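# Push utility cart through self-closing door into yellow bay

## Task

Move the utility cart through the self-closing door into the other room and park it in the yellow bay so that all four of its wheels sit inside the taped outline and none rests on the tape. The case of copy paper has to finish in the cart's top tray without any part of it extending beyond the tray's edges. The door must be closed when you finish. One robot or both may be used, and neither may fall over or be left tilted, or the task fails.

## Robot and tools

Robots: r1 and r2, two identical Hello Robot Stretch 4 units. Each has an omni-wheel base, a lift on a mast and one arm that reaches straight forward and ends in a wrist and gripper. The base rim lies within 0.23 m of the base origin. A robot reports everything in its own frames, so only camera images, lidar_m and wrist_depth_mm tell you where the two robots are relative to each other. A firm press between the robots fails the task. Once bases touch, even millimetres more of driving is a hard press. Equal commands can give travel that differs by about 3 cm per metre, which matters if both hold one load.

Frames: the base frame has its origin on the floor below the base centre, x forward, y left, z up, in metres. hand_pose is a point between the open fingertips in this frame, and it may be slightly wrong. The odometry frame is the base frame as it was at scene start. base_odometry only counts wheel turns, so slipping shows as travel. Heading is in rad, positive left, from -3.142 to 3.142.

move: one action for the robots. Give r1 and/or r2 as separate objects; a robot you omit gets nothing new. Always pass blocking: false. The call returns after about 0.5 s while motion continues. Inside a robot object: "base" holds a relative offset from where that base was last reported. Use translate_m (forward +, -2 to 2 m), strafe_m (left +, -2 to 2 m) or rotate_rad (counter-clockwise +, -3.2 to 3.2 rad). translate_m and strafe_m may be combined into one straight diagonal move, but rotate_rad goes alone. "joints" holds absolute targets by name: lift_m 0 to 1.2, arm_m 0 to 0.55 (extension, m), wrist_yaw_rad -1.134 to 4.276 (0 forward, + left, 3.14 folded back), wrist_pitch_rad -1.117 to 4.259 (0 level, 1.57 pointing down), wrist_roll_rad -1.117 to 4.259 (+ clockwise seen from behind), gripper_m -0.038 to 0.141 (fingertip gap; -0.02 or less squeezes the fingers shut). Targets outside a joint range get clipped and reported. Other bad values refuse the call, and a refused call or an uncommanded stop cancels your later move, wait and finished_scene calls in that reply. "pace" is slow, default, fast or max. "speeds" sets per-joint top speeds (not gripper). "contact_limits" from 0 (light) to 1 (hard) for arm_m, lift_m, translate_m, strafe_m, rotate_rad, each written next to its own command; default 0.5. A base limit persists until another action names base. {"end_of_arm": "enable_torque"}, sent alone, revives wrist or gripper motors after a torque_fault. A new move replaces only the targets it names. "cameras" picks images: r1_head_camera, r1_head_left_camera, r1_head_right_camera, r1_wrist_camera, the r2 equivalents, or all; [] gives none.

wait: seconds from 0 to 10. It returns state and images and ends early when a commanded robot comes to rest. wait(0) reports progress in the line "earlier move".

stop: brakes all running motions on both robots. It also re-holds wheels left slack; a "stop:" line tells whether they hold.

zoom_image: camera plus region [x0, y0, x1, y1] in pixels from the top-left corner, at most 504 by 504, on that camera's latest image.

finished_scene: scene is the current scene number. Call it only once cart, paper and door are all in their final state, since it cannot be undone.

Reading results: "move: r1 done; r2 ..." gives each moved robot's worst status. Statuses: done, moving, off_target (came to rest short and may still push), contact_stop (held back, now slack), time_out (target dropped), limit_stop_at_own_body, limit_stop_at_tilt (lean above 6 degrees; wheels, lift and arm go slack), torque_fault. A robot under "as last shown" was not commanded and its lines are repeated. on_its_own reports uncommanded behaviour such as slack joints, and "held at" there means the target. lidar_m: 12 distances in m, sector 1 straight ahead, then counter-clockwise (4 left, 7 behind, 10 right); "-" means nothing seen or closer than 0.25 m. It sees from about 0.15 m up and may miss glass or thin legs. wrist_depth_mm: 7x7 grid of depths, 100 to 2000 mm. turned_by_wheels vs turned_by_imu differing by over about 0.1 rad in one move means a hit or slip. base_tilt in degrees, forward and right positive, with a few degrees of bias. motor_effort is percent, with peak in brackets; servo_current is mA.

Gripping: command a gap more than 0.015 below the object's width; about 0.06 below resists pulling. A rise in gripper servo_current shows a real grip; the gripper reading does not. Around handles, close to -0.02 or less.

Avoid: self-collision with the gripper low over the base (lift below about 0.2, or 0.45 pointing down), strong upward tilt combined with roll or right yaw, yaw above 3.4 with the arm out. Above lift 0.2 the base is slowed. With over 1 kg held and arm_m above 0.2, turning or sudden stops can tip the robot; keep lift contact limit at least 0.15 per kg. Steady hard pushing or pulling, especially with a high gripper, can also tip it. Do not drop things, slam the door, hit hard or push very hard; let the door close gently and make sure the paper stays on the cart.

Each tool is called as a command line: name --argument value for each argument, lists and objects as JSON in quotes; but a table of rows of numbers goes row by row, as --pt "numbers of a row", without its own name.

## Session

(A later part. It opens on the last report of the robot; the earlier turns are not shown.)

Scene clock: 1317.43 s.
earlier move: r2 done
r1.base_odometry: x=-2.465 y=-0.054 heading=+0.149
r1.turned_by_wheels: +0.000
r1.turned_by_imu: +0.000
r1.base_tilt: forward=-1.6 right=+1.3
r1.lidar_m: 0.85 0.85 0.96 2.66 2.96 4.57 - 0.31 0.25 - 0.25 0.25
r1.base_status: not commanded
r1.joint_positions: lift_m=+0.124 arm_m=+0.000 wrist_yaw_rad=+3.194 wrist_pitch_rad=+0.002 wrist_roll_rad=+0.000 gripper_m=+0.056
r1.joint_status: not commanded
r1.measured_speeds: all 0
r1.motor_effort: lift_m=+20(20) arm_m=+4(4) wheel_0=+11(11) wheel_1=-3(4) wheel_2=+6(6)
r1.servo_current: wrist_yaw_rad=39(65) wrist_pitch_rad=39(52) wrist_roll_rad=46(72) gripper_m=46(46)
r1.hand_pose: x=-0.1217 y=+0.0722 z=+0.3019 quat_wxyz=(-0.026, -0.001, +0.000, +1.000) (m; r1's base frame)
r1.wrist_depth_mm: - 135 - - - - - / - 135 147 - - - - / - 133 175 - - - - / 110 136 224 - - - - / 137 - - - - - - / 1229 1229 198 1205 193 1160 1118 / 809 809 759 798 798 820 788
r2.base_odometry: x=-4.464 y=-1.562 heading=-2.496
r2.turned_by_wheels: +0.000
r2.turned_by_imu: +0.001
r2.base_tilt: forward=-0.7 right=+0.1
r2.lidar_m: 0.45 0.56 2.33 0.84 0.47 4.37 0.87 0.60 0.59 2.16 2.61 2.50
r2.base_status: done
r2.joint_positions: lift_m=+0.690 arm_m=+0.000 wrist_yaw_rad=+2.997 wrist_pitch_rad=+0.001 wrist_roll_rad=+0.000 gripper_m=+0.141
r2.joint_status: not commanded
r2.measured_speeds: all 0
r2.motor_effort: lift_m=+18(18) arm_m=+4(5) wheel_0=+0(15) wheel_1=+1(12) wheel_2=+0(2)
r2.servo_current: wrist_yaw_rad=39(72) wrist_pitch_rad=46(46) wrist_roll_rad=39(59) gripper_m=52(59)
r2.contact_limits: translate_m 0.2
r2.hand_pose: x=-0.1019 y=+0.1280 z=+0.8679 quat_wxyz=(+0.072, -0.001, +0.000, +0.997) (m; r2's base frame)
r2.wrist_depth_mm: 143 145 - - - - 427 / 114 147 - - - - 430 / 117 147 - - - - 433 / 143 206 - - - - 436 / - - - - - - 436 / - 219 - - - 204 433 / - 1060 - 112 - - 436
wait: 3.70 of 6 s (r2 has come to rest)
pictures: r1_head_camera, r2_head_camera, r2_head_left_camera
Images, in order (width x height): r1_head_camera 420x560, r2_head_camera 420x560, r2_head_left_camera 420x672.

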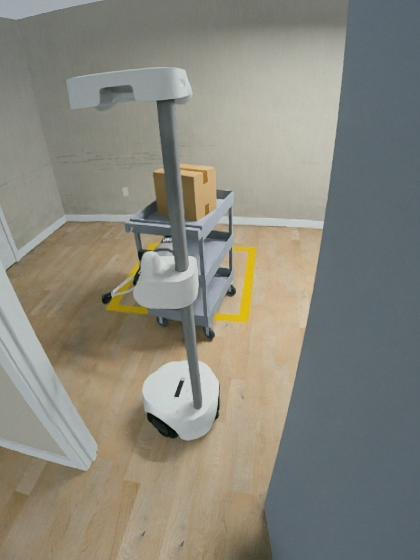

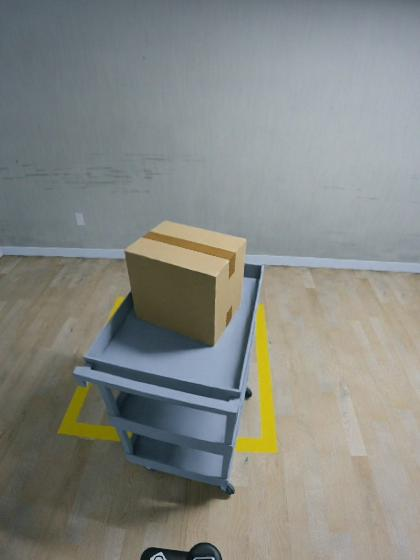

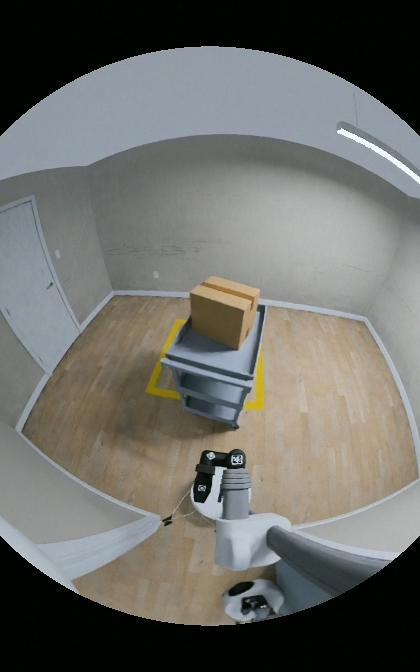

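move --blocking false --r2 '{"base":{"translate_m":-0.14,"strafe_m":0.09},"contact_limits":{"translate_m":0.2}}' --cameras '[]'

wait --seconds 2 --cameras '[]'

move --blocking false --r2 '{"joints":{"wrist_yaw_rad":0.05}}' --cameras '[]'

wait --seconds 4 --cameras '["r2_head_camera","r2_wrist_camera"]'

Scene clock: 1328.53 s.
move: r2 moving
r1: as last shown
r1.lidar_m: 0.85 0.83 0.95 2.68 2.95 4.53 - 0.31 0.25 - 0.25 0.25
r1.motor_effort: lift_m=+20(20) arm_m=+4(4) wheel_0=+10(11) wheel_1=-3(3) wheel_2=+6(6)
r1.servo_current: wrist_yaw_rad=26(59) wrist_pitch_rad=33(46) wrist_roll_rad=39(65) gripper_m=39(46)
r1.wrist_depth_mm: - 135 - - - - - / - 135 147 - - - - / - 133 175 - - - - / 110 136 223 - - - - / 137 - - - - - - / 1229 1229 198 1229 193 1138 1118 / 809 809 759 798 798 820 798
r2.base_odometry: x=-4.429 y=-1.559 heading=-2.495
r2.turned_by_wheels: +0.001
r2.turned_by_imu: +0.001
r2.base_tilt: forward=-0.7 right=+0.1
r2.lidar_m: 0.51 0.58 2.31 0.76 0.43 4.28 0.85 0.60 0.57 1.94 2.60 2.55
r2.base_status: translate_m moving; strafe_m moving
r2.joint_positions: lift_m=+0.690 arm_m=+0.000 wrist_yaw_rad=+2.997 wrist_pitch_rad=+0.001 wrist_roll_rad=+0.000 gripper_m=+0.141
r2.joint_status: not commanded
r2.measured_speeds: translate_m=-0.116 strafe_m=+0.075 rotate_rad=+0.002 lift_m=+0.000 arm_m=+0.000 wrist_yaw_rad=+0.000 wrist_pitch_rad=+0.000 wrist_roll_rad=+0.000
r2.motor_effort: lift_m=+18(18) arm_m=+4(4) wheel_0=-14(14) wheel_1=+7(7) wheel_2=+10(12)
r2.servo_current: wrist_yaw_rad=59(59) wrist_pitch_rad=33(46) wrist_roll_rad=26(52) gripper_m=46(59)
r2.contact_limits: translate_m 0.2
r2.hand_pose: x=-0.1019 y=+0.1280 z=+0.8679 quat_wxyz=(+0.072, -0.001, +0.000, +0.997) (m; r2's base frame)
r2.wrist_depth_mm: 143 146 - - - - 402 / 114 147 - - - - 404 / 117 147 - - - - 413 / 143 220 - - - - 413 / - - - - - - 415 / - 202 - - - 205 413 / - 1138 - 112 - 1983 415
pictures: none
No camera images: "cameras" was empty.

Scene clock: 1329.87 s.
earlier move: r2 done
r1.base_odometry: x=-2.465 y=-0.054 heading=+0.149
r1.turned_by_wheels: +0.000
r1.turned_by_imu: +0.000
r1.base_tilt: forward=-1.6 right=+1.3
r1.lidar_m: 0.79 0.74 0.99 2.69 2.96 4.54 - 0.29 0.25 - 0.25 0.25
r1.base_status: not commanded
r1.joint_positions: lift_m=+0.124 arm_m=+0.000 wrist_yaw_rad=+3.194 wrist_pitch_rad=+0.002 wrist_roll_rad=+0.000 gripper_m=+0.056
r1.joint_status: not commanded
r1.measured_speeds: all 0
r1.motor_effort: lift_m=+19(20) arm_m=+4(4) wheel_0=+10(11) wheel_1=-3(3) wheel_2=+6(6)
r1.servo_current: wrist_yaw_rad=46(72) wrist_pitch_rad=46(52) wrist_roll_rad=52(78) gripper_m=39(46)
r1.hand_pose: x=-0.1217 y=+0.0722 z=+0.3019 quat_wxyz=(-0.026, -0.001, +0.000, +1.000) (m; r1's base frame)
r1.wrist_depth_mm: - 135 - - - - - / - 135 147 - - - - / - 133 175 - - - - / 110 136 224 - - - - / 137 - - - - - - / 1229 1229 198 1205 192 1160 1118 / 809 820 759 809 798 831 798
r2.base_odometry: x=-4.298 y=-1.549 heading=-2.495
r2.turned_by_wheels: +0.000
r2.turned_by_imu: +0.000
r2.base_tilt: forward=-0.7 right=+0.1
r2.lidar_m: 0.62 0.74 2.25 0.42 0.34 3.97 0.78 0.73 0.58 1.12 2.69 0.64
r2.base_status: done
r2.joint_positions: lift_m=+0.690 arm_m=+0.000 wrist_yaw_rad=+2.997 wrist_pitch_rad=+0.001 wrist_roll_rad=+0.000 gripper_m=+0.141
r2.joint_status: not commanded
r2.measured_speeds: all 0
r2.motor_effort: lift_m=+18(18) arm_m=+4(4) wheel_0=-2(14) wheel_1=+3(7) wheel_2=+2(13)
r2.servo_current: wrist_yaw_rad=46(59) wrist_pitch_rad=39(46) wrist_roll_rad=46(59) gripper_m=46(59)
r2.contact_limits: translate_m 0.2
r2.hand_pose: x=-0.1019 y=+0.1280 z=+0.8679 quat_wxyz=(+0.072, -0.001, +0.000, +0.997) (m; r2's base frame)
r2.wrist_depth_mm: 144 146 - - - - 294 / 115 147 - - - - 297 / 117 147 - - - - 301 / 143 219 - - - - 303 / - - - - - - 304 / - 1098 - - - 389 290 / - 1118 - 112 - 1921 303
wait: 1.33 of 2 s (r2 has come to rest)
pictures: none
No camera images: "cameras" was empty.

Scene clock: 1330.37 s.
move: r2 moving
r1: as last shown
r1.lidar_m: 0.78 0.73 0.97 2.67 2.94 4.56 - 0.30 0.25 - 0.25 0.25
r1.servo_current: wrist_yaw_rad=52(65) wrist_pitch_rad=52(52) wrist_roll_rad=39(65) gripper_m=46(46)
r1.wrist_depth_mm: - 135 - - - - - / - 135 147 - - - - / - 133 175 - - - - / 110 136 224 - - - - / 137 - - - - - - / 1229 1229 198 1205 193 1160 1118 / 809 820 768 798 798 820 798
r2.base_odometry: x=-4.298 y=-1.549 heading=-2.495
r2.turned_by_wheels: +0.000
r2.turned_by_imu: +0.000
r2.base_tilt: forward=-0.7 right=+0.0
r2.lidar_m: 0.62 0.75 2.22 0.40 0.33 3.98 0.79 0.73 0.58 1.16 2.71 0.65
r2.base_status: not commanded
r2.joint_positions: lift_m=+0.690 arm_m=+0.000 wrist_yaw_rad=+2.438 wrist_pitch_rad=+0.001 wrist_roll_rad=+0.000 gripper_m=+0.141
r2.joint_status: wrist_yaw_rad moving
r2.measured_speeds: translate_m=+0.000 strafe_m=+0.000 rotate_rad=+0.000 lift_m=+0.000 arm_m=+0.000 wrist_yaw_rad=-1.736 wrist_pitch_rad=+0.000 wrist_roll_rad=+0.000
r2.motor_effort: lift_m=+18(18) arm_m=+4(4) wheel_0=-3(3) wheel_1=+4(4) wheel_2=+2(2)
r2.servo_current: wrist_yaw_rad=72(137) wrist_pitch_rad=39(46) wrist_roll_rad=52(65) gripper_m=52(59)
r2.contact_limits: translate_m 0.2
r2.hand_pose: x=+0.0075 y=+0.2532 z=+0.8679 quat_wxyz=(+0.344, +0.000, +0.000, +0.939) (m; r2's base frame)
r2.wrist_depth_mm: - - - 397 - - - / - - - 392 - - - / - - - 394 - - - / - - - 392 - - - / - - - 394 - - - / - - - 389 197 186 - / - 1863 - 112 - - -
pictures: none
No camera images: "cameras" was empty.

Scene clock: 1332.07 s.
earlier move: r2 done
r1.base_odometry: x=-2.465 y=-0.054 heading=+0.149
r1.turned_by_wheels: +0.000
r1.turned_by_imu: +0.000
r1.base_tilt: forward=-1.6 right=+1.3
r1.lidar_m: 0.79 0.75 0.97 2.69 2.92 4.54 - 0.29 0.25 - 0.25 0.25
r1.base_status: not commanded
r1.joint_positions: lift_m=+0.124 arm_m=+0.000 wrist_yaw_rad=+3.194 wrist_pitch_rad=+0.002 wrist_roll_rad=+0.000 gripper_m=+0.056
r1.joint_status: not commanded
r1.measured_speeds: all 0
r1.motor_effort: lift_m=+19(20) arm_m=+4(4) wheel_0=+10(11) wheel_1=-3(3) wheel_2=+6(6)
r1.servo_current: wrist_yaw_rad=52(65) wrist_pitch_rad=46(52) wrist_roll_rad=65(72) gripper_m=39(52)
r1.hand_pose: x=-0.1217 y=+0.0722 z=+0.3019 quat_wxyz=(-0.026, -0.001, +0.000, +1.000) (m; r1's base frame)
r1.wrist_depth_mm: - 135 - - - - - / - 135 147 - - - - / - 133 175 - - - - / 110 136 223 - - - - / 137 - - - - - - / 1229 1229 198 1205 193 1138 1118 / 809 809 759 809 798 809 798
r2.base_odometry: x=-4.298 y=-1.549 heading=-2.495
r2.turned_by_wheels: +0.000
r2.turned_by_imu: +0.000
r2.base_tilt: forward=-0.7 right=+0.0
r2.lidar_m: 0.62 0.76 2.24 0.38 0.34 4.01 0.78 0.72 0.55 1.11 2.69 0.64
r2.base_status: not commanded
r2.joint_positions: lift_m=+0.690 arm_m=+0.000 wrist_yaw_rad=+0.053 wrist_pitch_rad=+0.001 wrist_roll_rad=+0.000 gripper_m=+0.141
r2.joint_status: all done
r2.measured_speeds: translate_m=+0.000 strafe_m=+0.000 rotate_rad=+0.000 lift_m=+0.000 arm_m=+0.000 wrist_yaw_rad=-0.001 wrist_pitch_rad=+0.000 wrist_roll_rad=+0.000
r2.motor_effort: lift_m=+18(18) arm_m=+4(4) wheel_0=-3(3) wheel_1=+3(4) wheel_2=+2(2)
r2.servo_current: wrist_yaw_rad=39(137) wrist_pitch_rad=39(46) wrist_roll_rad=46(65) gripper_m=59(59)
r2.contact_limits: translate_m 0.2
r2.hand_pose: x=+0.4635 y=-0.0720 z=+0.8679 quat_wxyz=(+1.000, +0.000, +0.001, +0.026) (m; r2's base frame)
r2.wrist_depth_mm: - - - - - - - / - - - - - - - / - - - 741 768 - - / - - - 741 759 - - / - - 469 459 449 - - / - - 219 492 459 - - / 1983 1808 1983 112 - 1863 1863
wait: 1.70 of 4 s (r2 has come to rest)
pictures: r2_head_camera, r2_wrist_camera
Images, in order (width x height): r2_head_camera 420x560, r2_wrist_camera 616x392.

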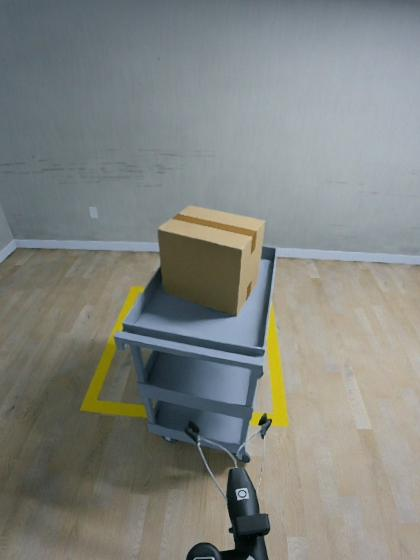

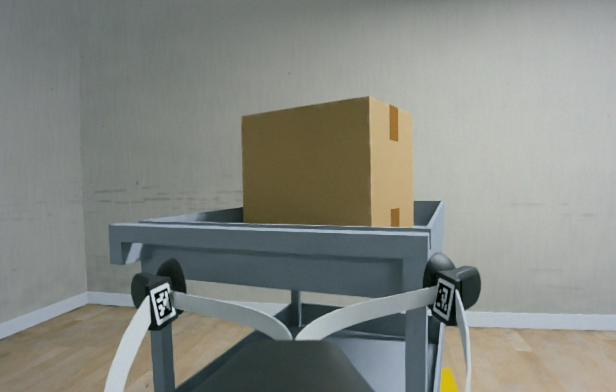

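move --blocking false --r2 '{"base":{"translate_m":0.38,"strafe_m":0.02},"pace":"slow"}' --cameras '[]'

wait --seconds 6 --cameras '["r2_head_camera","r2_wrist_camera","r1_head_camera"]'

Scene clock: 1336.43 s.
move: r2 moving
r1: as last shown
r1.lidar_m: 0.78 0.76 0.97 2.69 2.95 4.54 - 0.32 0.25 - 0.25 0.26
r1.motor_effort: lift_m=+19(20) arm_m=+4(4) wheel_0=+11(11) wheel_1=-3(3) wheel_2=+6(6)
r1.servo_current: wrist_yaw_rad=46(72) wrist_pitch_rad=39(46) wrist_roll_rad=33(59) gripper_m=46(46)
r1.wrist_depth_mm: - 135 - - - - - / - 135 147 - - - - / - 132 175 - - - - / 110 136 223 - - - - / 137 - - - - - - / 1229 1229 198 1205 192 1160 1118 / 809 809 759 798 788 831 798
r2.base_odometry: x=-4.308 y=-1.557 heading=-2.495
r2.turned_by_wheels: +0.000
r2.turned_by_imu: +0.001
r2.base_tilt: forward=-0.7 right=+0.1
r2.lidar_m: 0.62 0.73 2.25 0.45 0.34 4.12 0.82 0.71 0.58 1.20 2.69 0.63
r2.base_status: translate_m moving; strafe_m moving
r2.joint_positions: lift_m=+0.690 arm_m=+0.000 wrist_yaw_rad=+0.053 wrist_pitch_rad=+0.001 wrist_roll_rad=+0.000 gripper_m=+0.141
r2.joint_status: not commanded
r2.measured_speeds: translate_m=+0.048 strafe_m=+0.002 rotate_rad=-0.001 lift_m=+0.000 arm_m=+0.000 wrist_yaw_rad=+0.000 wrist_pitch_rad=+0.000 wrist_roll_rad=+0.000
r2.motor_effort: lift_m=+18(18) arm_m=+4(4) wheel_0=+9(9) wheel_1=+6(7) wheel_2=-11(11)
r2.servo_current: wrist_yaw_rad=46(59) wrist_pitch_rad=39(39) wrist_roll_rad=46(59) gripper_m=52(52)
r2.hand_pose: x=+0.4635 y=-0.0720 z=+0.8679 quat_wxyz=(+1.000, +0.000, +0.001, +0.026) (m; r2's base frame)
r2.wrist_depth_mm: - - - - - - - / - - - - - - - / - - - 732 741 - - / - - - 732 750 - - / - 549 462 466 399 - - / - - 197 477 449 - - / - 1808 - 112 - 1863 1921
pictures: none
No camera images: "cameras" was empty.

Scene clock: 1341.03 s.
earlier move: r2 done
r1.base_odometry: x=-2.465 y=-0.054 heading=+0.149
r1.turned_by_wheels: +0.000
r1.turned_by_imu: +0.000
r1.base_tilt: forward=-1.6 right=+1.3
r1.lidar_m: 1.10 0.97 0.96 2.67 2.94 4.54 - 0.31 0.25 - 0.25 0.25
r1.base_status: not commanded
r1.joint_positions: lift_m=+0.124 arm_m=+0.000 wrist_yaw_rad=+3.194 wrist_pitch_rad=+0.002 wrist_roll_rad=+0.000 gripper_m=+0.056
r1.joint_status: not commanded
r1.measured_speeds: all 0
r1.motor_effort: lift_m=+19(20) arm_m=+4(4) wheel_0=+10(11) wheel_1=-3(3) wheel_2=+6(6)
r1.servo_current: wrist_yaw_rad=59(72) wrist_pitch_rad=39(52) wrist_roll_rad=59(65) gripper_m=46(52)
r1.hand_pose: x=-0.1217 y=+0.0722 z=+0.3019 quat_wxyz=(-0.026, -0.001, +0.000, +1.000) (m; r1's base frame)
r1.wrist_depth_mm: - 135 - - - - - / - 135 147 - - - - / - 133 175 - - - - / 110 136 223 - - - - / 137 - - - - - - / 1229 1229 198 1205 192 1160 1138 / 809 820 759 798 788 820 809
r2.base_odometry: x=-4.589 y=-1.794 heading=-2.495
r2.turned_by_wheels: +0.000
r2.turned_by_imu: +0.000
r2.base_tilt: forward=-0.7 right=+0.1
r2.lidar_m: 0.46 0.45 2.12 1.44 0.65 0.56 1.15 0.83 0.82 2.53 2.76 0.57
r2.base_status: done
r2.joint_positions: lift_m=+0.690 arm_m=+0.000 wrist_yaw_rad=+0.047 wrist_pitch_rad=+0.001 wrist_roll_rad=+0.000 gripper_m=+0.141
r2.joint_status: not commanded
r2.measured_speeds: all 0
r2.motor_effort: lift_m=+18(18) arm_m=+4(5) wheel_0=+5(10) wheel_1=+4(8) wheel_2=-7(16)
r2.servo_current: wrist_yaw_rad=33(65) wrist_pitch_rad=39(46) wrist_roll_rad=46(65) gripper_m=59(59)
r2.hand_pose: x=+0.4631 y=-0.0737 z=+0.8679 quat_wxyz=(+1.000, +0.000, +0.001, +0.024) (m; r2's base frame)
r2.wrist_depth_mm: - - - - - - - / - - 539 512 - - - / - - 535 517 - - - / - - 539 517 - - - / 392 306 535 307 262 250 - / 243 216 246 247 248 250 - / 304 309 309 112 312 319 -
wait: 4.60 of 6 s (r2 has come to rest)
pictures: r1_head_camera, r2_head_camera, r2_wrist_camera
Images, in order (width x height): r1_head_camera 420x560, r2_head_camera 420x560, r2_wrist_camera 616x392.

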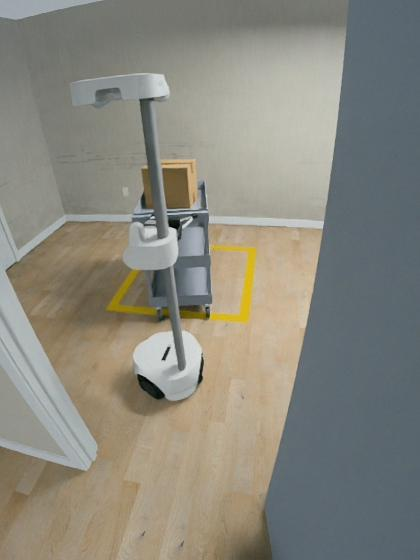

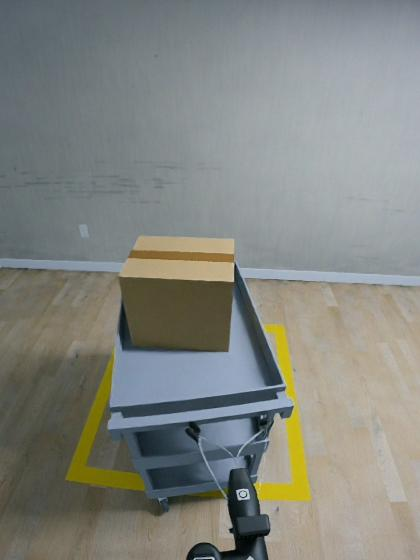

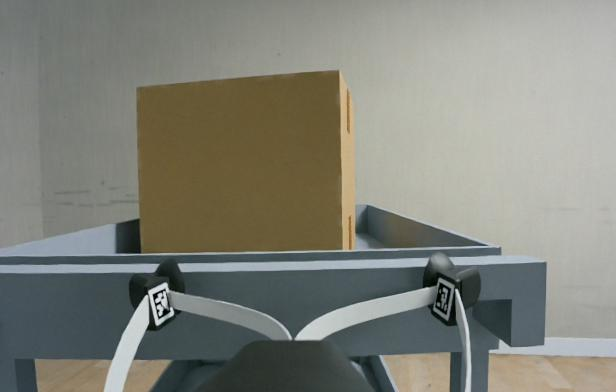

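move --blocking false --r2 '{"base":{"translate_m":-0.07}}' --cameras '[]'

wait --seconds 2 --cameras '[]'

move --blocking false --r2 '{"base":{"strafe_m":0.13}}' --cameras '[]'

wait --seconds 2 --cameras '[]'

move --blocking false --r2 '{"base":{"translate_m":0.17},"pace":"slow"}' --cameras '[]'

wait --seconds 5 --cameras '["r2_head_camera","r2_wrist_camera","r1_head_camera","r2_head_left_camera"]'

Scene clock: 1348.00 s.
move: r2 moving
r1: as last shown
r1.base_tilt: forward=-1.5 right=+1.2
r1.lidar_m: 1.10 0.98 0.97 2.69 2.96 4.56 - 0.33 0.25 - 0.25 0.25
r1.motor_effort: lift_m=+19(20) arm_m=+4(4) wheel_0=+10(11) wheel_1=-3(4) wheel_2=+6(6)
r1.servo_current: wrist_yaw_rad=46(72) wrist_pitch_rad=39(46) wrist_roll_rad=39(65) gripper_m=39(46)
r1.wrist_depth_mm: - 135 - - - - - / - 135 146 - - - - / - 133 175 - - - - / 110 136 223 - - - - / 137 - - - - - - / 1229 1229 198 1205 193 1160 1118 / 809 809 759 798 788 831 798
r2.base_odometry: x=-4.565 y=-1.775 heading=-2.495
r2.turned_by_wheels: +0.000
r2.turned_by_imu: +0.000
r2.base_tilt: forward=-0.7 right=+0.0
r2.lidar_m: 0.49 0.46 2.17 1.39 0.62 0.54 1.11 0.80 0.80 2.54 2.71 0.55
r2.base_status: translate_m moving
r2.joint_positions: lift_m=+0.690 arm_m=+0.000 wrist_yaw_rad=+0.047 wrist_pitch_rad=+0.001 wrist_roll_rad=+0.000 gripper_m=+0.141
r2.joint_status: not commanded
r2.measured_speeds: translate_m=-0.121 strafe_m=-0.001 rotate_rad=+0.000 lift_m=+0.000 arm_m=+0.000 wrist_yaw_rad=+0.000 wrist_pitch_rad=+0.000 wrist_roll_rad=+0.000
r2.motor_effort: lift_m=+18(18) arm_m=+4(4) wheel_0=-4(10) wheel_1=-7(8) wheel_2=+12(13)
r2.servo_current: wrist_yaw_rad=39(52) wrist_pitch_rad=39(39) wrist_roll_rad=33(52) gripper_m=59(59)
r2.hand_pose: x=+0.4631 y=-0.0737 z=+0.8679 quat_wxyz=(+1.000, +0.000, +0.001, +0.024) (m; r2's base frame)
r2.wrist_depth_mm: - - - - - - - / - - - 564 - - - / - - 574 549 - - - / - - 580 544 - - - / 332 274 334 336 277 277 - / 334 273 274 276 336 279 - / 342 1808 820 112 - 370 1756
pictures: none
No camera images: "cameras" was empty.

Scene clock: 1348.83 s.
earlier move: r2 done
r1.base_odometry: x=-2.465 y=-0.054 heading=+0.149
r1.turned_by_wheels: +0.000
r1.turned_by_imu: +0.000
r1.base_tilt: forward=-1.6 right=+1.3
r1.lidar_m: 1.03 0.97 0.93 2.68 2.93 4.52 - 0.29 0.25 - 0.25 0.25
r1.base_status: not commanded
r1.joint_positions: lift_m=+0.124 arm_m=+0.000 wrist_yaw_rad=+3.194 wrist_pitch_rad=+0.002 wrist_roll_rad=+0.000 gripper_m=+0.056
r1.joint_status: not commanded
r1.measured_speeds: all 0
r1.motor_effort: lift_m=+19(20) arm_m=+4(4) wheel_0=+10(11) wheel_1=-3(4) wheel_2=+6(6)
r1.servo_current: wrist_yaw_rad=39(72) wrist_pitch_rad=39(52) wrist_roll_rad=52(78) gripper_m=39(52)
r1.hand_pose: x=-0.1217 y=+0.0722 z=+0.3019 quat_wxyz=(-0.026, -0.001, +0.000, +1.000) (m; r1's base frame)
r1.wrist_depth_mm: - 135 - - - - - / - 135 147 - - - - / - 133 175 - - - - / 110 136 223 - - - - / 137 - - - - - - / 1229 1229 198 1205 193 1160 1118 / 809 809 759 798 788 820 798
r2.base_odometry: x=-4.534 y=-1.752 heading=-2.496
r2.turned_by_wheels: +0.000
r2.turned_by_imu: +0.000
r2.base_tilt: forward=-0.6 right=+0.1
r2.lidar_m: 0.51 0.53 2.18 1.23 0.55 0.50 1.08 0.80 0.77 2.52 2.74 0.57
r2.base_status: done
r2.joint_positions: lift_m=+0.690 arm_m=+0.000 wrist_yaw_rad=+0.047 wrist_pitch_rad=+0.001 wrist_roll_rad=+0.000 gripper_m=+0.141
r2.joint_status: not commanded
r2.measured_speeds: all 0
r2.motor_effort: lift_m=+18(18) arm_m=+4(5) wheel_0=-3(10) wheel_1=-4(8) wheel_2=+3(13)
r2.servo_current: wrist_yaw_rad=39(59) wrist_pitch_rad=39(46) wrist_roll_rad=46(59) gripper_m=46(59)
r2.hand_pose: x=+0.4631 y=-0.0737 z=+0.8679 quat_wxyz=(+1.000, +0.000, +0.001, +0.024) (m; r2's base frame)
r2.wrist_depth_mm: - - - - - - - / - - - - - - - / - - 609 580 - - - / - - 615 585 - - - / 324 314 317 317 319 322 - / 375 375 377 375 384 185 - / 407 1983 - 112 - 1808 1808
wait: 0.83 of 2 s (r2 has come to rest)
pictures: none
No camera images: "cameras" was empty.

Scene clock: 1349.33 s.
move: r2 moving
r1: as last shown
r1.lidar_m: 1.02 0.95 0.98 2.67 2.95 4.53 - 0.31 0.25 - 0.25 0.25
r1.motor_effort: lift_m=+20(20) arm_m=+4(4) wheel_0=+10(11) wheel_1=-3(3) wheel_2=+6(6)
r1.servo_current: wrist_yaw_rad=52(59) wrist_pitch_rad=46(52) wrist_roll_rad=39(59) gripper_m=46(46)
r1.wrist_depth_mm: - 135 - - - - - / - 135 147 - - - - / - 133 175 - - - - / 110 136 223 - - - - / 137 - - - - - - / 1229 1255 198 1205 193 1160 1118 / 820 820 759 798 788 820 798
r2.base_odometry: x=-4.512 y=-1.781 heading=-2.495
r2.turned_by_wheels: +0.000
r2.turned_by_imu: +0.000
r2.base_tilt: forward=-0.7 right=+0.1
r2.lidar_m: 0.48 0.52 2.13 1.27 0.58 0.48 1.11 0.84 0.80 2.58 2.79 0.56
r2.base_status: strafe_m moving
r2.joint_positions: lift_m=+0.690 arm_m=+0.000 wrist_yaw_rad=+0.047 wrist_pitch_rad=+0.001 wrist_roll_rad=+0.000 gripper_m=+0.141
r2.joint_status: not commanded
r2.measured_speeds: translate_m=-0.001 strafe_m=+0.140 rotate_rad=+0.008 lift_m=+0.000 arm_m=+0.000 wrist_yaw_rad=+0.000 wrist_pitch_rad=+0.000 wrist_roll_rad=+0.000
r2.motor_effort: lift_m=+18(18) arm_m=+4(5) wheel_0=-11(13) wheel_1=+12(12) wheel_2=+0(2)
r2.servo_current: wrist_yaw_rad=52(52) wrist_pitch_rad=39(46) wrist_roll_rad=46(59) gripper_m=52(52)
r2.hand_pose: x=+0.4631 y=-0.0737 z=+0.8679 quat_wxyz=(+1.000, +0.000, +0.001, +0.024) (m; r2's base frame)
r2.wrist_depth_mm: - - - - - - - / - - - - - - - / - - 615 585 - - - / - - 621 591 - - - / 322 310 315 314 315 317 - / 351 373 373 375 377 189 - / 1863 1808 960 112 1983 1708 1808
pictures: none
No camera images: "cameras" was empty.

Scene clock: 1350.47 s.
earlier move: r2 done
r1.base_odometry: x=-2.465 y=-0.054 heading=+0.149
r1.turned_by_wheels: +0.000
r1.turned_by_imu: +0.000
r1.base_tilt: forward=-1.6 right=+1.3
r1.lidar_m: 1.13 0.97 0.96 2.68 2.95 4.56 - 0.31 0.25 - 0.25 0.25
r1.base_status: not commanded
r1.joint_positions: lift_m=+0.124 arm_m=+0.000 wrist_yaw_rad=+3.194 wrist_pitch_rad=+0.002 wrist_roll_rad=+0.000 gripper_m=+0.056
r1.joint_status: not commanded
r1.measured_speeds: all 0
r1.motor_effort: lift_m=+19(20) arm_m=+4(4) wheel_0=+10(11) wheel_1=-3(3) wheel_2=+6(6)
r1.servo_current: wrist_yaw_rad=46(65) wrist_pitch_rad=39(52) wrist_roll_rad=26(78) gripper_m=46(46)
r1.hand_pose: x=-0.1217 y=+0.0722 z=+0.3019 quat_wxyz=(-0.026, -0.001, +0.000, +1.000) (m; r1's base frame)
r1.wrist_depth_mm: - 135 - - - - - / - 135 147 - - - - / - 133 175 - - - - / 110 136 223 - - - - / 137 - - - - - - / 1229 1229 198 1205 193 1138 1118 / 809 820 759 798 798 831 798
r2.base_odometry: x=-4.455 y=-1.856 heading=-2.496
r2.turned_by_wheels: +0.000
r2.turned_by_imu: +0.000
r2.base_tilt: forward=-0.6 right=+0.1
r2.lidar_m: 0.50 2.54 2.06 1.21 0.55 0.41 1.20 0.90 0.86 2.66 2.89 0.55
r2.base_status: done
r2.joint_positions: lift_m=+0.690 arm_m=+0.000 wrist_yaw_rad=+0.047 wrist_pitch_rad=+0.001 wrist_roll_rad=+0.000 gripper_m=+0.141
r2.joint_status: not commanded
r2.measured_speeds: all 0
r2.motor_effort: lift_m=+18(18) arm_m=+4(5) wheel_0=-3(13) wheel_1=+2(12) wheel_2=+0(2)
r2.servo_current: wrist_yaw_rad=46(59) wrist_pitch_rad=46(46) wrist_roll_rad=59(59) gripper_m=52(52)
r2.hand_pose: x=+0.4631 y=-0.0737 z=+0.8679 quat_wxyz=(+1.000, +0.000, +0.001, +0.024) (m; r2's base frame)
r2.wrist_depth_mm: - - - - - - - / - - - - 580 - - / - - - 597 580 - - / - - - 597 574 - - / - - 312 309 304 304 306 / - - 364 364 366 368 366 / 1983 1921 397 112 - 1983 387
wait: 1.13 of 2 s (r2 has come to rest)
pictures: none
No camera images: "cameras" was empty.

Scene clock: 1350.97 s.
move: r2 moving
r1: as last shown
r1.lidar_m: 1.18 0.96 0.96 2.67 2.97 4.52 - 0.30 0.25 - 0.25 0.25
r1.motor_effort: lift_m=+20(20) arm_m=+4(4) wheel_0=+10(11) wheel_1=-3(3) wheel_2=+6(6)
r1.servo_current: wrist_yaw_rad=52(65) wrist_pitch_rad=46(46) wrist_roll_rad=39(65) gripper_m=46(46)
r1.wrist_depth_mm: - 135 - - - - - / - 135 147 - - - - / - 133 175 - - - - / 110 136 224 - - - - / 137 - - - - - - / 1205 1255 198 1205 193 1160 1118 / 809 820 768 798 788 831 798
r2.base_odometry: x=-4.465 y=-1.863 heading=-2.495
r2.turned_by_wheels: +0.000
r2.turned_by_imu: +0.000
r2.base_tilt: forward=-0.7 right=+0.1
r2.lidar_m: 0.51 2.50 2.03 1.25 0.57 0.45 1.22 0.93 0.88 2.66 2.87 0.54
r2.base_status: translate_m moving
r2.joint_positions: lift_m=+0.690 arm_m=+0.000 wrist_yaw_rad=+0.047 wrist_pitch_rad=+0.001 wrist_roll_rad=+0.000 gripper_m=+0.141
r2.joint_status: not commanded
r2.measured_speeds: translate_m=+0.048 strafe_m=+0.000 rotate_rad=+0.000 lift_m=+0.000 arm_m=+0.000 wrist_yaw_rad=+0.000 wrist_pitch_rad=+0.000 wrist_roll_rad=+0.000
r2.motor_effort: lift_m=+18(18) arm_m=+4(4) wheel_0=+6(7) wheel_1=+6(7) wheel_2=-9(10)
r2.servo_current: wrist_yaw_rad=46(65) wrist_pitch_rad=39(46) wrist_roll_rad=52(59) gripper_m=52(59)
r2.hand_pose: x=+0.4631 y=-0.0737 z=+0.8679 quat_wxyz=(+1.000, +0.000, +0.001, +0.024) (m; r2's base frame)
r2.wrist_depth_mm: - - - - - - - / - - - - 564 - - / - - - 585 564 - - / - - - 585 564 - - / - - 314 312 301 294 296 / - 291 293 291 355 355 359 / - 1863 1983 112 - 1863 384
pictures: none
No camera images: "cameras" was empty.

Scene clock: 1353.47 s.
earlier move: r2 done
r1.base_odometry: x=-2.465 y=-0.054 heading=+0.149
r1.turned_by_wheels: +0.000
r1.turned_by_imu: +0.000
r1.base_tilt: forward=-1.6 right=+1.3
r1.lidar_m: 1.26 0.95 0.98 2.68 2.97 4.55 - 0.31 0.25 - 0.25 0.26
r1.base_status: not commanded
r1.joint_positions: lift_m=+0.124 arm_m=+0.000 wrist_yaw_rad=+3.194 wrist_pitch_rad=+0.002 wrist_roll_rad=+0.000 gripper_m=+0.056
r1.joint_status: not commanded
r1.measured_speeds: all 0
r1.motor_effort: lift_m=+19(20) arm_m=+4(4) wheel_0=+11(11) wheel_1=-3(3) wheel_2=+6(6)
r1.servo_current: wrist_yaw_rad=59(78) wrist_pitch_rad=39(52) wrist_roll_rad=72(72) gripper_m=39(46)
r1.hand_pose: x=-0.1217 y=+0.0722 z=+0.3019 quat_wxyz=(-0.026, -0.001, +0.000, +1.000) (m; r1's base frame)
r1.wrist_depth_mm: - 135 - - - - - / - 135 147 - - - - / - 133 175 - - - - / 110 136 223 - - - - / 137 - - - - - - / 1229 1229 198 1182 193 1160 1118 / 809 820 759 798 798 820 798
r2.base_odometry: x=-4.591 y=-1.958 heading=-2.495
r2.turned_by_wheels: +0.000
r2.turned_by_imu: +0.001
r2.base_tilt: forward=-0.7 right=+0.1
r2.lidar_m: 0.44 0.44 2.03 1.69 0.76 0.59 1.31 1.00 1.00 2.65 2.81 0.54
r2.base_status: done
r2.joint_positions: lift_m=+0.690 arm_m=+0.000 wrist_yaw_rad=+0.049 wrist_pitch_rad=+0.001 wrist_roll_rad=+0.000 gripper_m=+0.141
r2.joint_status: not commanded
r2.measured_speeds: all 0
r2.motor_effort: lift_m=+18(18) arm_m=+4(5) wheel_0=+6(11) wheel_1=+5(10) wheel_2=-7(17)
r2.servo_current: wrist_yaw_rad=46(65) wrist_pitch_rad=33(46) wrist_roll_rad=46(59) gripper_m=52(59)
r2.hand_pose: x=+0.4632 y=-0.0731 z=+0.8679 quat_wxyz=(+1.000, +0.000, +0.001, +0.025) (m; r2's base frame)
r2.wrist_depth_mm: - - - - - - - / - - - 525 512 - - / - - 554 525 512 - - / - - 564 530 512 - - / - 389 549 309 307 252 252 / 241 242 244 247 249 251 315 / 309 307 307 112 312 1756 325
wait: 2.50 of 5 s (r2 has come to rest)
pictures: r1_head_camera, r2_head_camera, r2_head_left_camera, r2_wrist_camera
Images, in order (width x height): r1_head_camera 420x560, r2_head_camera 420x560, r2_head_left_camera 420x672, r2_wrist_camera 616x392.

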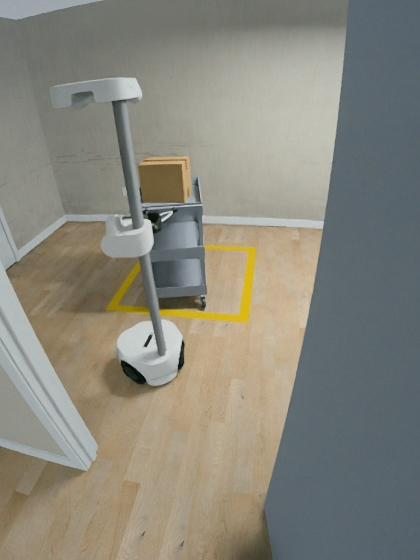

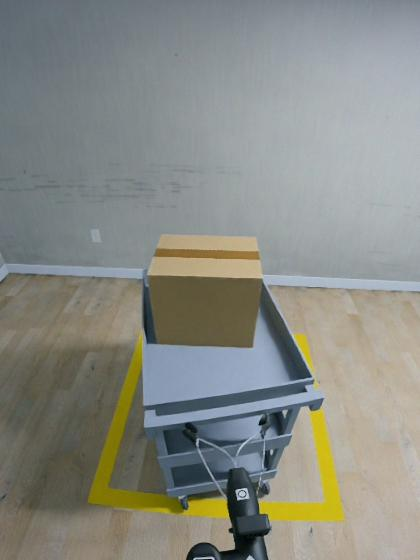

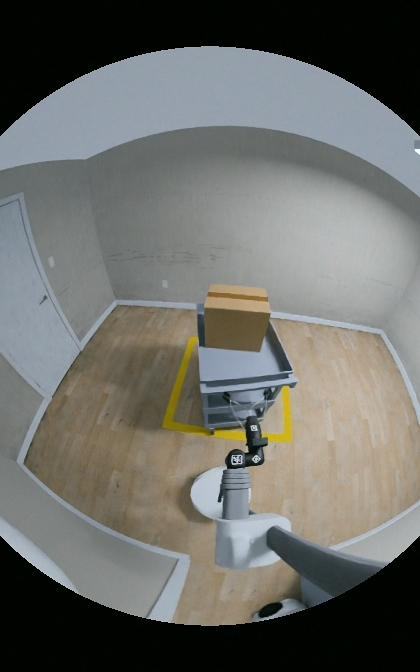

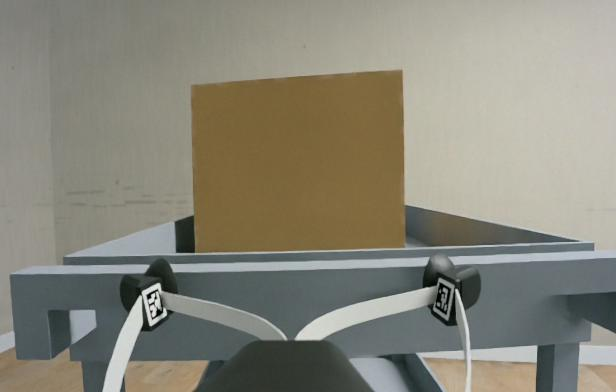

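zoom_image --camera "r2_head_camera" --region '[80, 260, 360, 540]'

zoom_image --camera "r1_head_camera" --region '[90, 200, 270, 360]'

Scaled by 1.800 from the camera's 420x560 image, which has a finer 1200x1600 frame.

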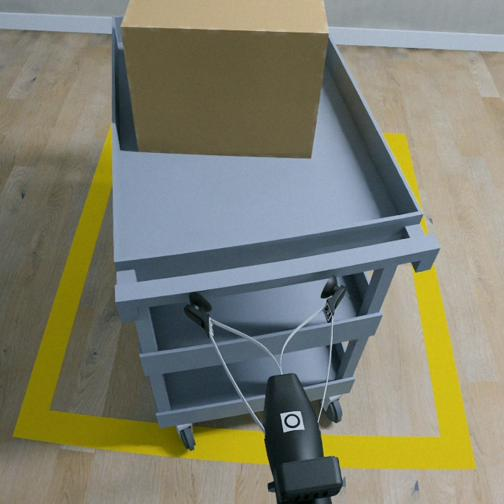

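Scaled by 2.800 from the camera's 420x560 image, which has a finer 600x800 frame.

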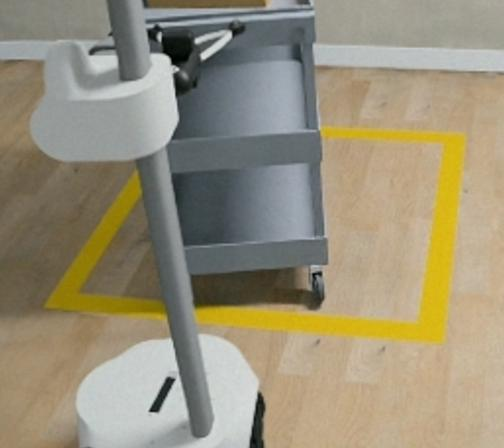

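move --blocking false --r2 '{"base":{"translate_m":-0.06}}' --cameras '[]'

wait --seconds 2 --cameras '[]'

move --blocking false --r2 '{"base":{"strafe_m":0.09}}' --cameras '[]'

wait --seconds 2 --cameras '[]'

move --blocking false --r2 '{"base":{"translate_m":0.18},"pace":"slow"}' --cameras '[]'

wait --seconds 5 --cameras '["r2_head_camera","r2_wrist_camera","r1_head_camera"]'

zoom_image --camera "r2_head_camera" --region '[80, 260, 360, 540]'

zoom_image --camera "r1_head_camera" --region '[90, 200, 270, 360]'

Scene clock: 1368.93 s.
move: r2 moving
r1: as last shown
r1.lidar_m: 1.24 0.97 0.98 2.68 2.96 4.56 - 0.33 0.25 - 0.25 0.25
r1.motor_effort: lift_m=+19(20) arm_m=+4(4) wheel_0=+10(11) wheel_1=-3(3) wheel_2=+6(6)
r1.servo_current: wrist_yaw_rad=52(65) wrist_pitch_rad=39(46) wrist_roll_rad=46(65) gripper_m=39(46)
r1.wrist_depth_mm: - 135 - - - - - / - 135 147 - - - - / - 133 175 - - - - / 110 136 223 - - - - / 137 - - - - - - / 1205 1229 198 1205 193 1160 1118 / 809 820 768 809 798 820 798
r2.base_odometry: x=-4.566 y=-1.939 heading=-2.495
r2.turned_by_wheels: +0.000
r2.turned_by_imu: +0.000
r2.base_tilt: forward=-0.7 right=+0.1
r2.lidar_m: 0.43 0.49 2.01 1.60 0.73 0.57 1.31 0.95 0.96 2.67 2.83 0.55
r2.base_status: translate_m moving
r2.joint_positions: lift_m=+0.690 arm_m=+0.000 wrist_yaw_rad=+0.049 wrist_pitch_rad=+0.001 wrist_roll_rad=+0.000 gripper_m=+0.141
r2.joint_status: not commanded
r2.measured_speeds: translate_m=-0.120 strafe_m=+0.002 rotate_rad=+0.002 lift_m=+0.000 arm_m=+0.000 wrist_yaw_rad=+0.000 wrist_pitch_rad=+0.000 wrist_roll_rad=+0.000
r2.motor_effort: lift_m=+18(18) arm_m=+4(4) wheel_0=-4(11) wheel_1=-6(8) wheel_2=+11(12)
r2.servo_current: wrist_yaw_rad=52(59) wrist_pitch_rad=39(46) wrist_roll_rad=59(59) gripper_m=46(59)
r2.hand_pose: x=+0.4632 y=-0.0731 z=+0.8679 quat_wxyz=(+1.000, +0.000, +0.001, +0.025) (m; r2's base frame)
r2.wrist_depth_mm: - - - - - - - / - - - 564 539 - - / - - 580 559 539 - - / - - 580 564 549 - - / - 329 329 332 297 286 283 / 279 268 273 274 340 343 347 / 1921 340 1708 112 - 1708 355
pictures: none
No camera images: "cameras" was empty.

Scene clock: 1369.70 s.
earlier move: r2 done
r1.base_odometry: x=-2.465 y=-0.054 heading=+0.149
r1.turned_by_wheels: +0.000
r1.turned_by_imu: +0.000
r1.base_tilt: forward=-1.6 right=+1.2
r1.lidar_m: 1.25 0.97 0.95 2.69 2.94 4.57 - 0.31 0.25 - 0.25 0.25
r1.base_status: not commanded
r1.joint_positions: lift_m=+0.124 arm_m=+0.000 wrist_yaw_rad=+3.194 wrist_pitch_rad=+0.002 wrist_roll_rad=+0.000 gripper_m=+0.056
r1.joint_status: not commanded
r1.measured_speeds: all 0
r1.motor_effort: lift_m=+20(20) arm_m=+4(4) wheel_0=+11(11) wheel_1=-3(3) wheel_2=+6(6)
r1.servo_current: wrist_yaw_rad=46(65) wrist_pitch_rad=39(52) wrist_roll_rad=46(65) gripper_m=46(46)
r1.hand_pose: x=-0.1217 y=+0.0722 z=+0.3019 quat_wxyz=(-0.026, -0.001, +0.000, +1.000) (m; r1's base frame)
r1.wrist_depth_mm: - 135 - - - - - / - 135 147 - - - - / - 133 175 - - - - / 110 136 223 - - - - / 137 - - - - - - / 1229 1255 198 1205 193 1182 1098 / 809 809 750 809 798 831 788
r2.base_odometry: x=-4.543 y=-1.922 heading=-2.496
r2.turned_by_wheels: +0.000
r2.turned_by_imu: +0.000
r2.base_tilt: forward=-0.7 right=+0.1
r2.lidar_m: 0.48 2.42 2.03 1.55 0.70 0.53 1.27 0.97 0.93 2.67 2.88 0.56
r2.base_status: done
r2.joint_positions: lift_m=+0.690 arm_m=+0.000 wrist_yaw_rad=+0.049 wrist_pitch_rad=+0.001 wrist_roll_rad=+0.000 gripper_m=+0.141
r2.joint_status: not commanded
r2.measured_speeds: all 0
r2.motor_effort: lift_m=+18(18) arm_m=+4(4) wheel_0=-3(11) wheel_1=-5(8) wheel_2=+2(12)
r2.servo_current: wrist_yaw_rad=39(59) wrist_pitch_rad=39(46) wrist_roll_rad=46(65) gripper_m=46(59)
r2.hand_pose: x=+0.4632 y=-0.0731 z=+0.8679 quat_wxyz=(+1.000, +0.000, +0.001, +0.025) (m; r2's base frame)
r2.wrist_depth_mm: - - - - - - - / - - - - - - - / - - 621 591 569 - - / - - 621 597 580 - - / - 320 315 309 309 314 317 / - 300 364 368 373 377 - / - 1808 1756 112 - 1756 -
wait: 0.77 of 2 s (r2 has come to rest)
pictures: none
No camera images: "cameras" was empty.

Scene clock: 1370.20 s.
move: r2 moving
r1: as last shown
r1.base_tilt: forward=-1.6 right=+1.3
r1.lidar_m: 1.29 0.97 0.94 2.67 2.94 4.54 - 0.30 0.25 - 0.25 0.25
r1.motor_effort: lift_m=+19(20) arm_m=+4(4) wheel_0=+10(11) wheel_1=-3(3) wheel_2=+6(6)
r1.servo_current: wrist_yaw_rad=52(65) wrist_pitch_rad=39(46) wrist_roll_rad=46(65) gripper_m=39(46)
r1.wrist_depth_mm: - 135 - - - - - / - 135 147 - - - - / - 132 175 - - - - / 110 136 224 - - - - / 137 - - - - - - / 1229 1229 198 1205 193 1138 1138 / 820 809 759 809 798 831 798
r2.base_odometry: x=-4.521 y=-1.951 heading=-2.495
r2.turned_by_wheels: +0.000
r2.turned_by_imu: +0.000
r2.base_tilt: forward=-0.7 right=+0.1
r2.lidar_m: 0.50 2.40 2.00 1.53 0.69 0.53 0.61 1.02 0.97 2.71 2.85 0.57
r2.base_status: strafe_m moving
r2.joint_positions: lift_m=+0.690 arm_m=+0.000 wrist_yaw_rad=+0.049 wrist_pitch_rad=+0.001 wrist_roll_rad=+0.000 gripper_m=+0.141
r2.joint_status: not commanded
r2.measured_speeds: translate_m=+0.001 strafe_m=+0.142 rotate_rad=-0.007 lift_m=+0.000 arm_m=+0.000 wrist_yaw_rad=+0.000 wrist_pitch_rad=+0.000 wrist_roll_rad=+0.000
r2.motor_effort: lift_m=+18(18) arm_m=+4(5) wheel_0=-10(13) wheel_1=+11(12) wheel_2=-1(1)
r2.servo_current: wrist_yaw_rad=52(59) wrist_pitch_rad=39(46) wrist_roll_rad=39(59) gripper_m=52(52)
r2.hand_pose: x=+0.4632 y=-0.0731 z=+0.8679 quat_wxyz=(+1.000, +0.000, +0.001, +0.025) (m; r2's base frame)
r2.wrist_depth_mm: - - - - - - - / - - - - 574 - - / - - - 591 569 - - / - - - 597 574 - - / - 410 314 309 306 310 329 / - 297 362 364 370 204 377 / - 1808 1983 112 - 1808 384
pictures: none
No camera images: "cameras" was empty.

Scene clock: 1371.10 s.
earlier move: r2 done
r1.base_odometry: x=-2.465 y=-0.054 heading=+0.149
r1.turned_by_wheels: +0.000
r1.turned_by_imu: +0.000
r1.base_tilt: forward=-1.6 right=+1.3
r1.lidar_m: 1.37 0.95 0.94 2.67 2.95 4.53 - 0.30 0.25 - 0.25 0.25
r1.base_status: not commanded
r1.joint_positions: lift_m=+0.124 arm_m=+0.000 wrist_yaw_rad=+3.194 wrist_pitch_rad=+0.002 wrist_roll_rad=+0.000 gripper_m=+0.056
r1.joint_status: not commanded
r1.measured_speeds: all 0
r1.motor_effort: lift_m=+19(20) arm_m=+4(4) wheel_0=+10(11) wheel_1=-3(3) wheel_2=+6(6)
r1.servo_current: wrist_yaw_rad=46(65) wrist_pitch_rad=46(46) wrist_roll_rad=65(65) gripper_m=39(46)
r1.hand_pose: x=-0.1217 y=+0.0722 z=+0.3019 quat_wxyz=(-0.026, -0.001, +0.000, +1.000) (m; r1's base frame)
r1.wrist_depth_mm: - 135 - - - - - / - 135 147 - - - - / - 133 175 - - - - / 110 136 223 - - - - / 137 - - - - - - / 1229 1229 198 1205 193 1160 1118 / 809 809 768 809 798 820 798
r2.base_odometry: x=-4.489 y=-1.994 heading=-2.495
r2.turned_by_wheels: +0.000
r2.turned_by_imu: +0.000
r2.base_tilt: forward=-0.7 right=+0.1
r2.lidar_m: 0.50 2.41 1.94 1.49 0.68 0.52 0.50 1.04 1.01 2.76 2.89 0.58
r2.base_status: done
r2.joint_positions: lift_m=+0.690 arm_m=+0.000 wrist_yaw_rad=+0.049 wrist_pitch_rad=+0.001 wrist_roll_rad=+0.000 gripper_m=+0.141
r2.joint_status: not commanded
r2.measured_speeds: all 0
r2.motor_effort: lift_m=+18(18) arm_m=+4(5) wheel_0=+0(13) wheel_1=+2(12) wheel_2=+0(1)
r2.servo_current: wrist_yaw_rad=39(65) wrist_pitch_rad=39(46) wrist_roll_rad=46(59) gripper_m=46(59)
r2.hand_pose: x=+0.4632 y=-0.0731 z=+0.8679 quat_wxyz=(+1.000, +0.000, +0.001, +0.025) (m; r2's base frame)
r2.wrist_depth_mm: - - - - - - - / - - - - 574 - - / - - - 603 580 - - / - - - 603 580 - - / - - 314 309 301 298 303 / - - 293 296 359 362 368 / - 1921 1661 112 - - -
wait: 0.90 of 2 s (r2 has come to rest)
pictures: none
No camera images: "cameras" was empty.

Scene clock: 1371.60 s.
move: r2 moving
r1: as last shown
r1.lidar_m: 1.39 0.96 0.97 2.65 2.96 4.55 - 0.33 0.25 - 0.25 0.25
r1.motor_effort: lift_m=+20(20) arm_m=+3(4) wheel_0=+11(11) wheel_1=-3(3) wheel_2=+6(6)
r1.servo_current: wrist_yaw_rad=59(59) wrist_pitch_rad=39(46) wrist_roll_rad=46(65) gripper_m=39(52)
r1.wrist_depth_mm: - 135 - - - - - / - 135 147 - - - - / - 133 175 - - - - / 110 136 224 - - - - / 137 - - - - - - / 1229 1229 198 1205 193 1160 1118 / 809 820 759 798 798 820 809
r2.base_odometry: x=-4.499 y=-2.001 heading=-2.495
r2.turned_by_wheels: +0.000
r2.turned_by_imu: +0.000
r2.base_tilt: forward=-0.7 right=+0.1
r2.lidar_m: 0.50 2.41 1.95 1.51 0.67 0.54 0.51 1.05 1.01 2.76 2.86 0.53
r2.base_status: translate_m moving
r2.joint_positions: lift_m=+0.690 arm_m=+0.000 wrist_yaw_rad=+0.049 wrist_pitch_rad=+0.001 wrist_roll_rad=+0.000 gripper_m=+0.141
r2.joint_status: not commanded
r2.measured_speeds: translate_m=+0.048 strafe_m=+0.000 rotate_rad=-0.002 lift_m=+0.000 arm_m=+0.000 wrist_yaw_rad=+0.000 wrist_pitch_rad=+0.000 wrist_roll_rad=+0.000
r2.motor_effort: lift_m=+18(18) arm_m=+4(5) wheel_0=+10(10) wheel_1=+5(6) wheel_2=-9(9)
r2.servo_current: wrist_yaw_rad=39(59) wrist_pitch_rad=39(46) wrist_roll_rad=46(52) gripper_m=52(59)
r2.hand_pose: x=+0.4632 y=-0.0731 z=+0.8679 quat_wxyz=(+1.000, +0.000, +0.001, +0.025) (m; r2's base frame)
r2.wrist_depth_mm: - - - - - - - / - - - - 564 - - / - - - 585 564 - - / - - - 591 564 - - / - - 340 343 301 287 290 / - - 281 283 347 353 353 / - 1921 1661 112 - - -
pictures: none
No camera images: "cameras" was empty.

Scene clock: 1374.17 s.
earlier move: r2 done
r1.base_odometry: x=-2.465 y=-0.054 heading=+0.149
r1.turned_by_wheels: +0.000
r1.turned_by_imu: +0.000
r1.base_tilt: forward=-1.6 right=+1.3
r1.lidar_m: 1.45 0.96 0.96 2.68 2.93 4.55 - 0.29 0.25 - 0.25 0.26
r1.base_status: not commanded
r1.joint_positions: lift_m=+0.124 arm_m=+0.000 wrist_yaw_rad=+3.194 wrist_pitch_rad=+0.002 wrist_roll_rad=+0.000 gripper_m=+0.056
r1.joint_status: not commanded
r1.measured_speeds: all 0
r1.motor_effort: lift_m=+20(20) arm_m=+4(4) wheel_0=+10(11) wheel_1=-3(3) wheel_2=+6(6)
r1.servo_current: wrist_yaw_rad=39(65) wrist_pitch_rad=46(46) wrist_roll_rad=46(85) gripper_m=46(52)
r1.hand_pose: x=-0.1217 y=+0.0722 z=+0.3019 quat_wxyz=(-0.026, -0.001, +0.000, +1.000) (m; r1's base frame)
r1.wrist_depth_mm: - 135 - - - - - / - 135 147 - - - - / - 133 175 - - - - / 110 136 224 - - - - / 137 - - - - - - / 1229 1229 198 1205 193 1160 1118 / 809 809 768 798 798 820 798
r2.base_odometry: x=-4.632 y=-2.102 heading=-2.495
r2.turned_by_wheels: +0.000
r2.turned_by_imu: +0.001
r2.base_tilt: forward=-0.6 right=+0.1
r2.lidar_m: 0.45 2.24 1.88 1.90 0.90 0.71 0.70 1.12 1.15 2.76 2.67 0.53
r2.base_status: done
r2.joint_positions: lift_m=+0.690 arm_m=+0.000 wrist_yaw_rad=+0.051 wrist_pitch_rad=+0.001 wrist_roll_rad=+0.000 gripper_m=+0.141
r2.joint_status: not commanded
r2.measured_speeds: all 0
r2.motor_effort: lift_m=+18(18) arm_m=+4(5) wheel_0=+5(14) wheel_1=+5(9) wheel_2=-7(17)
r2.servo_current: wrist_yaw_rad=46(59) wrist_pitch_rad=33(46) wrist_roll_rad=39(65) gripper_m=52(65)
r2.hand_pose: x=+0.4633 y=-0.0727 z=+0.8679 quat_wxyz=(+1.000, +0.000, +0.001, +0.025) (m; r2's base frame)
r2.wrist_depth_mm: - - - - - - - / - - 554 530 504 - - / - - 559 530 504 - - / - - 569 530 504 - - / - 392 303 525 300 248 243 / 244 217 241 242 242 240 301 / 1863 307 304 112 304 304 -
wait: 2.57 of 5 s (r2 has come to rest)
pictures: r1_head_camera, r2_head_camera, r2_wrist_camera
Images, in order (width x height): r1_head_camera 420x560, r2_head_camera 420x560, r2_wrist_camera 616x392.

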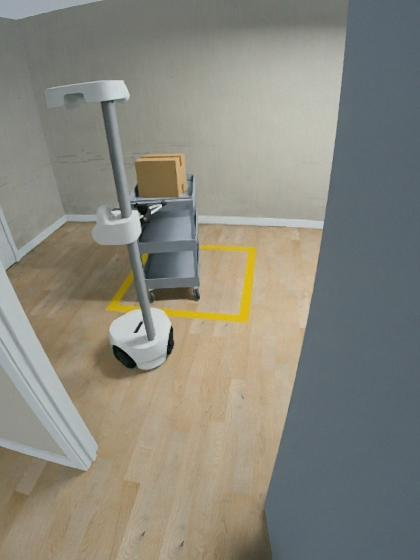

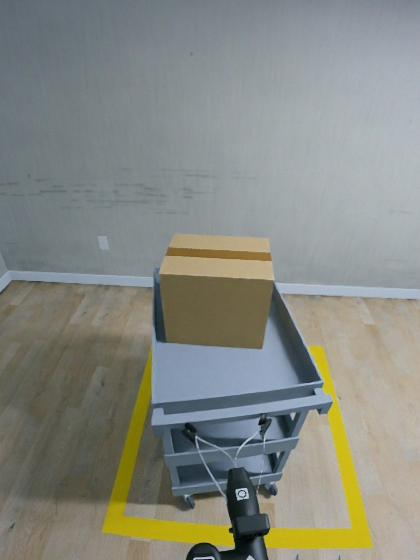

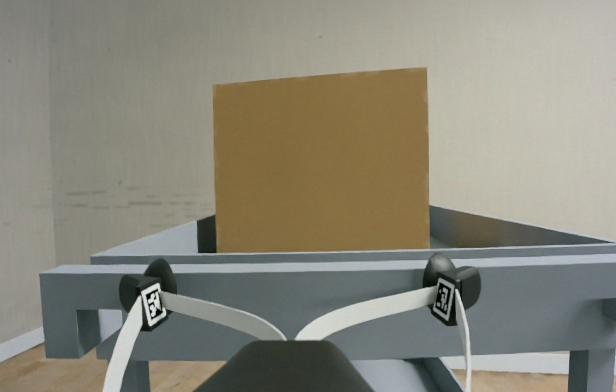

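Scaled by 1.800 from the camera's 420x560 image, which has a finer 1200x1600 frame.

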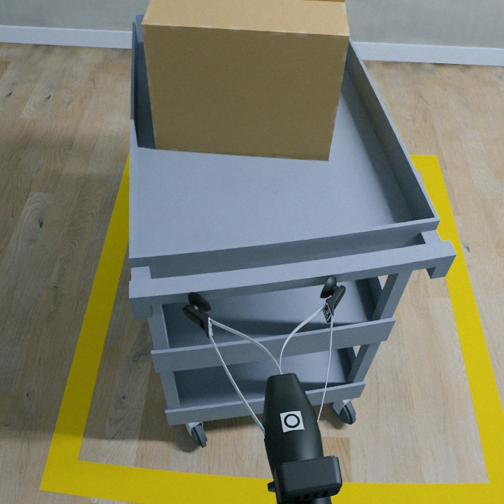

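Scaled by 2.800 from the camera's 420x560 image, which has a finer 600x800 frame.

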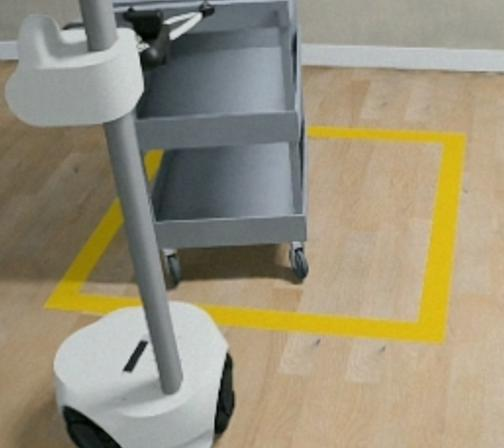

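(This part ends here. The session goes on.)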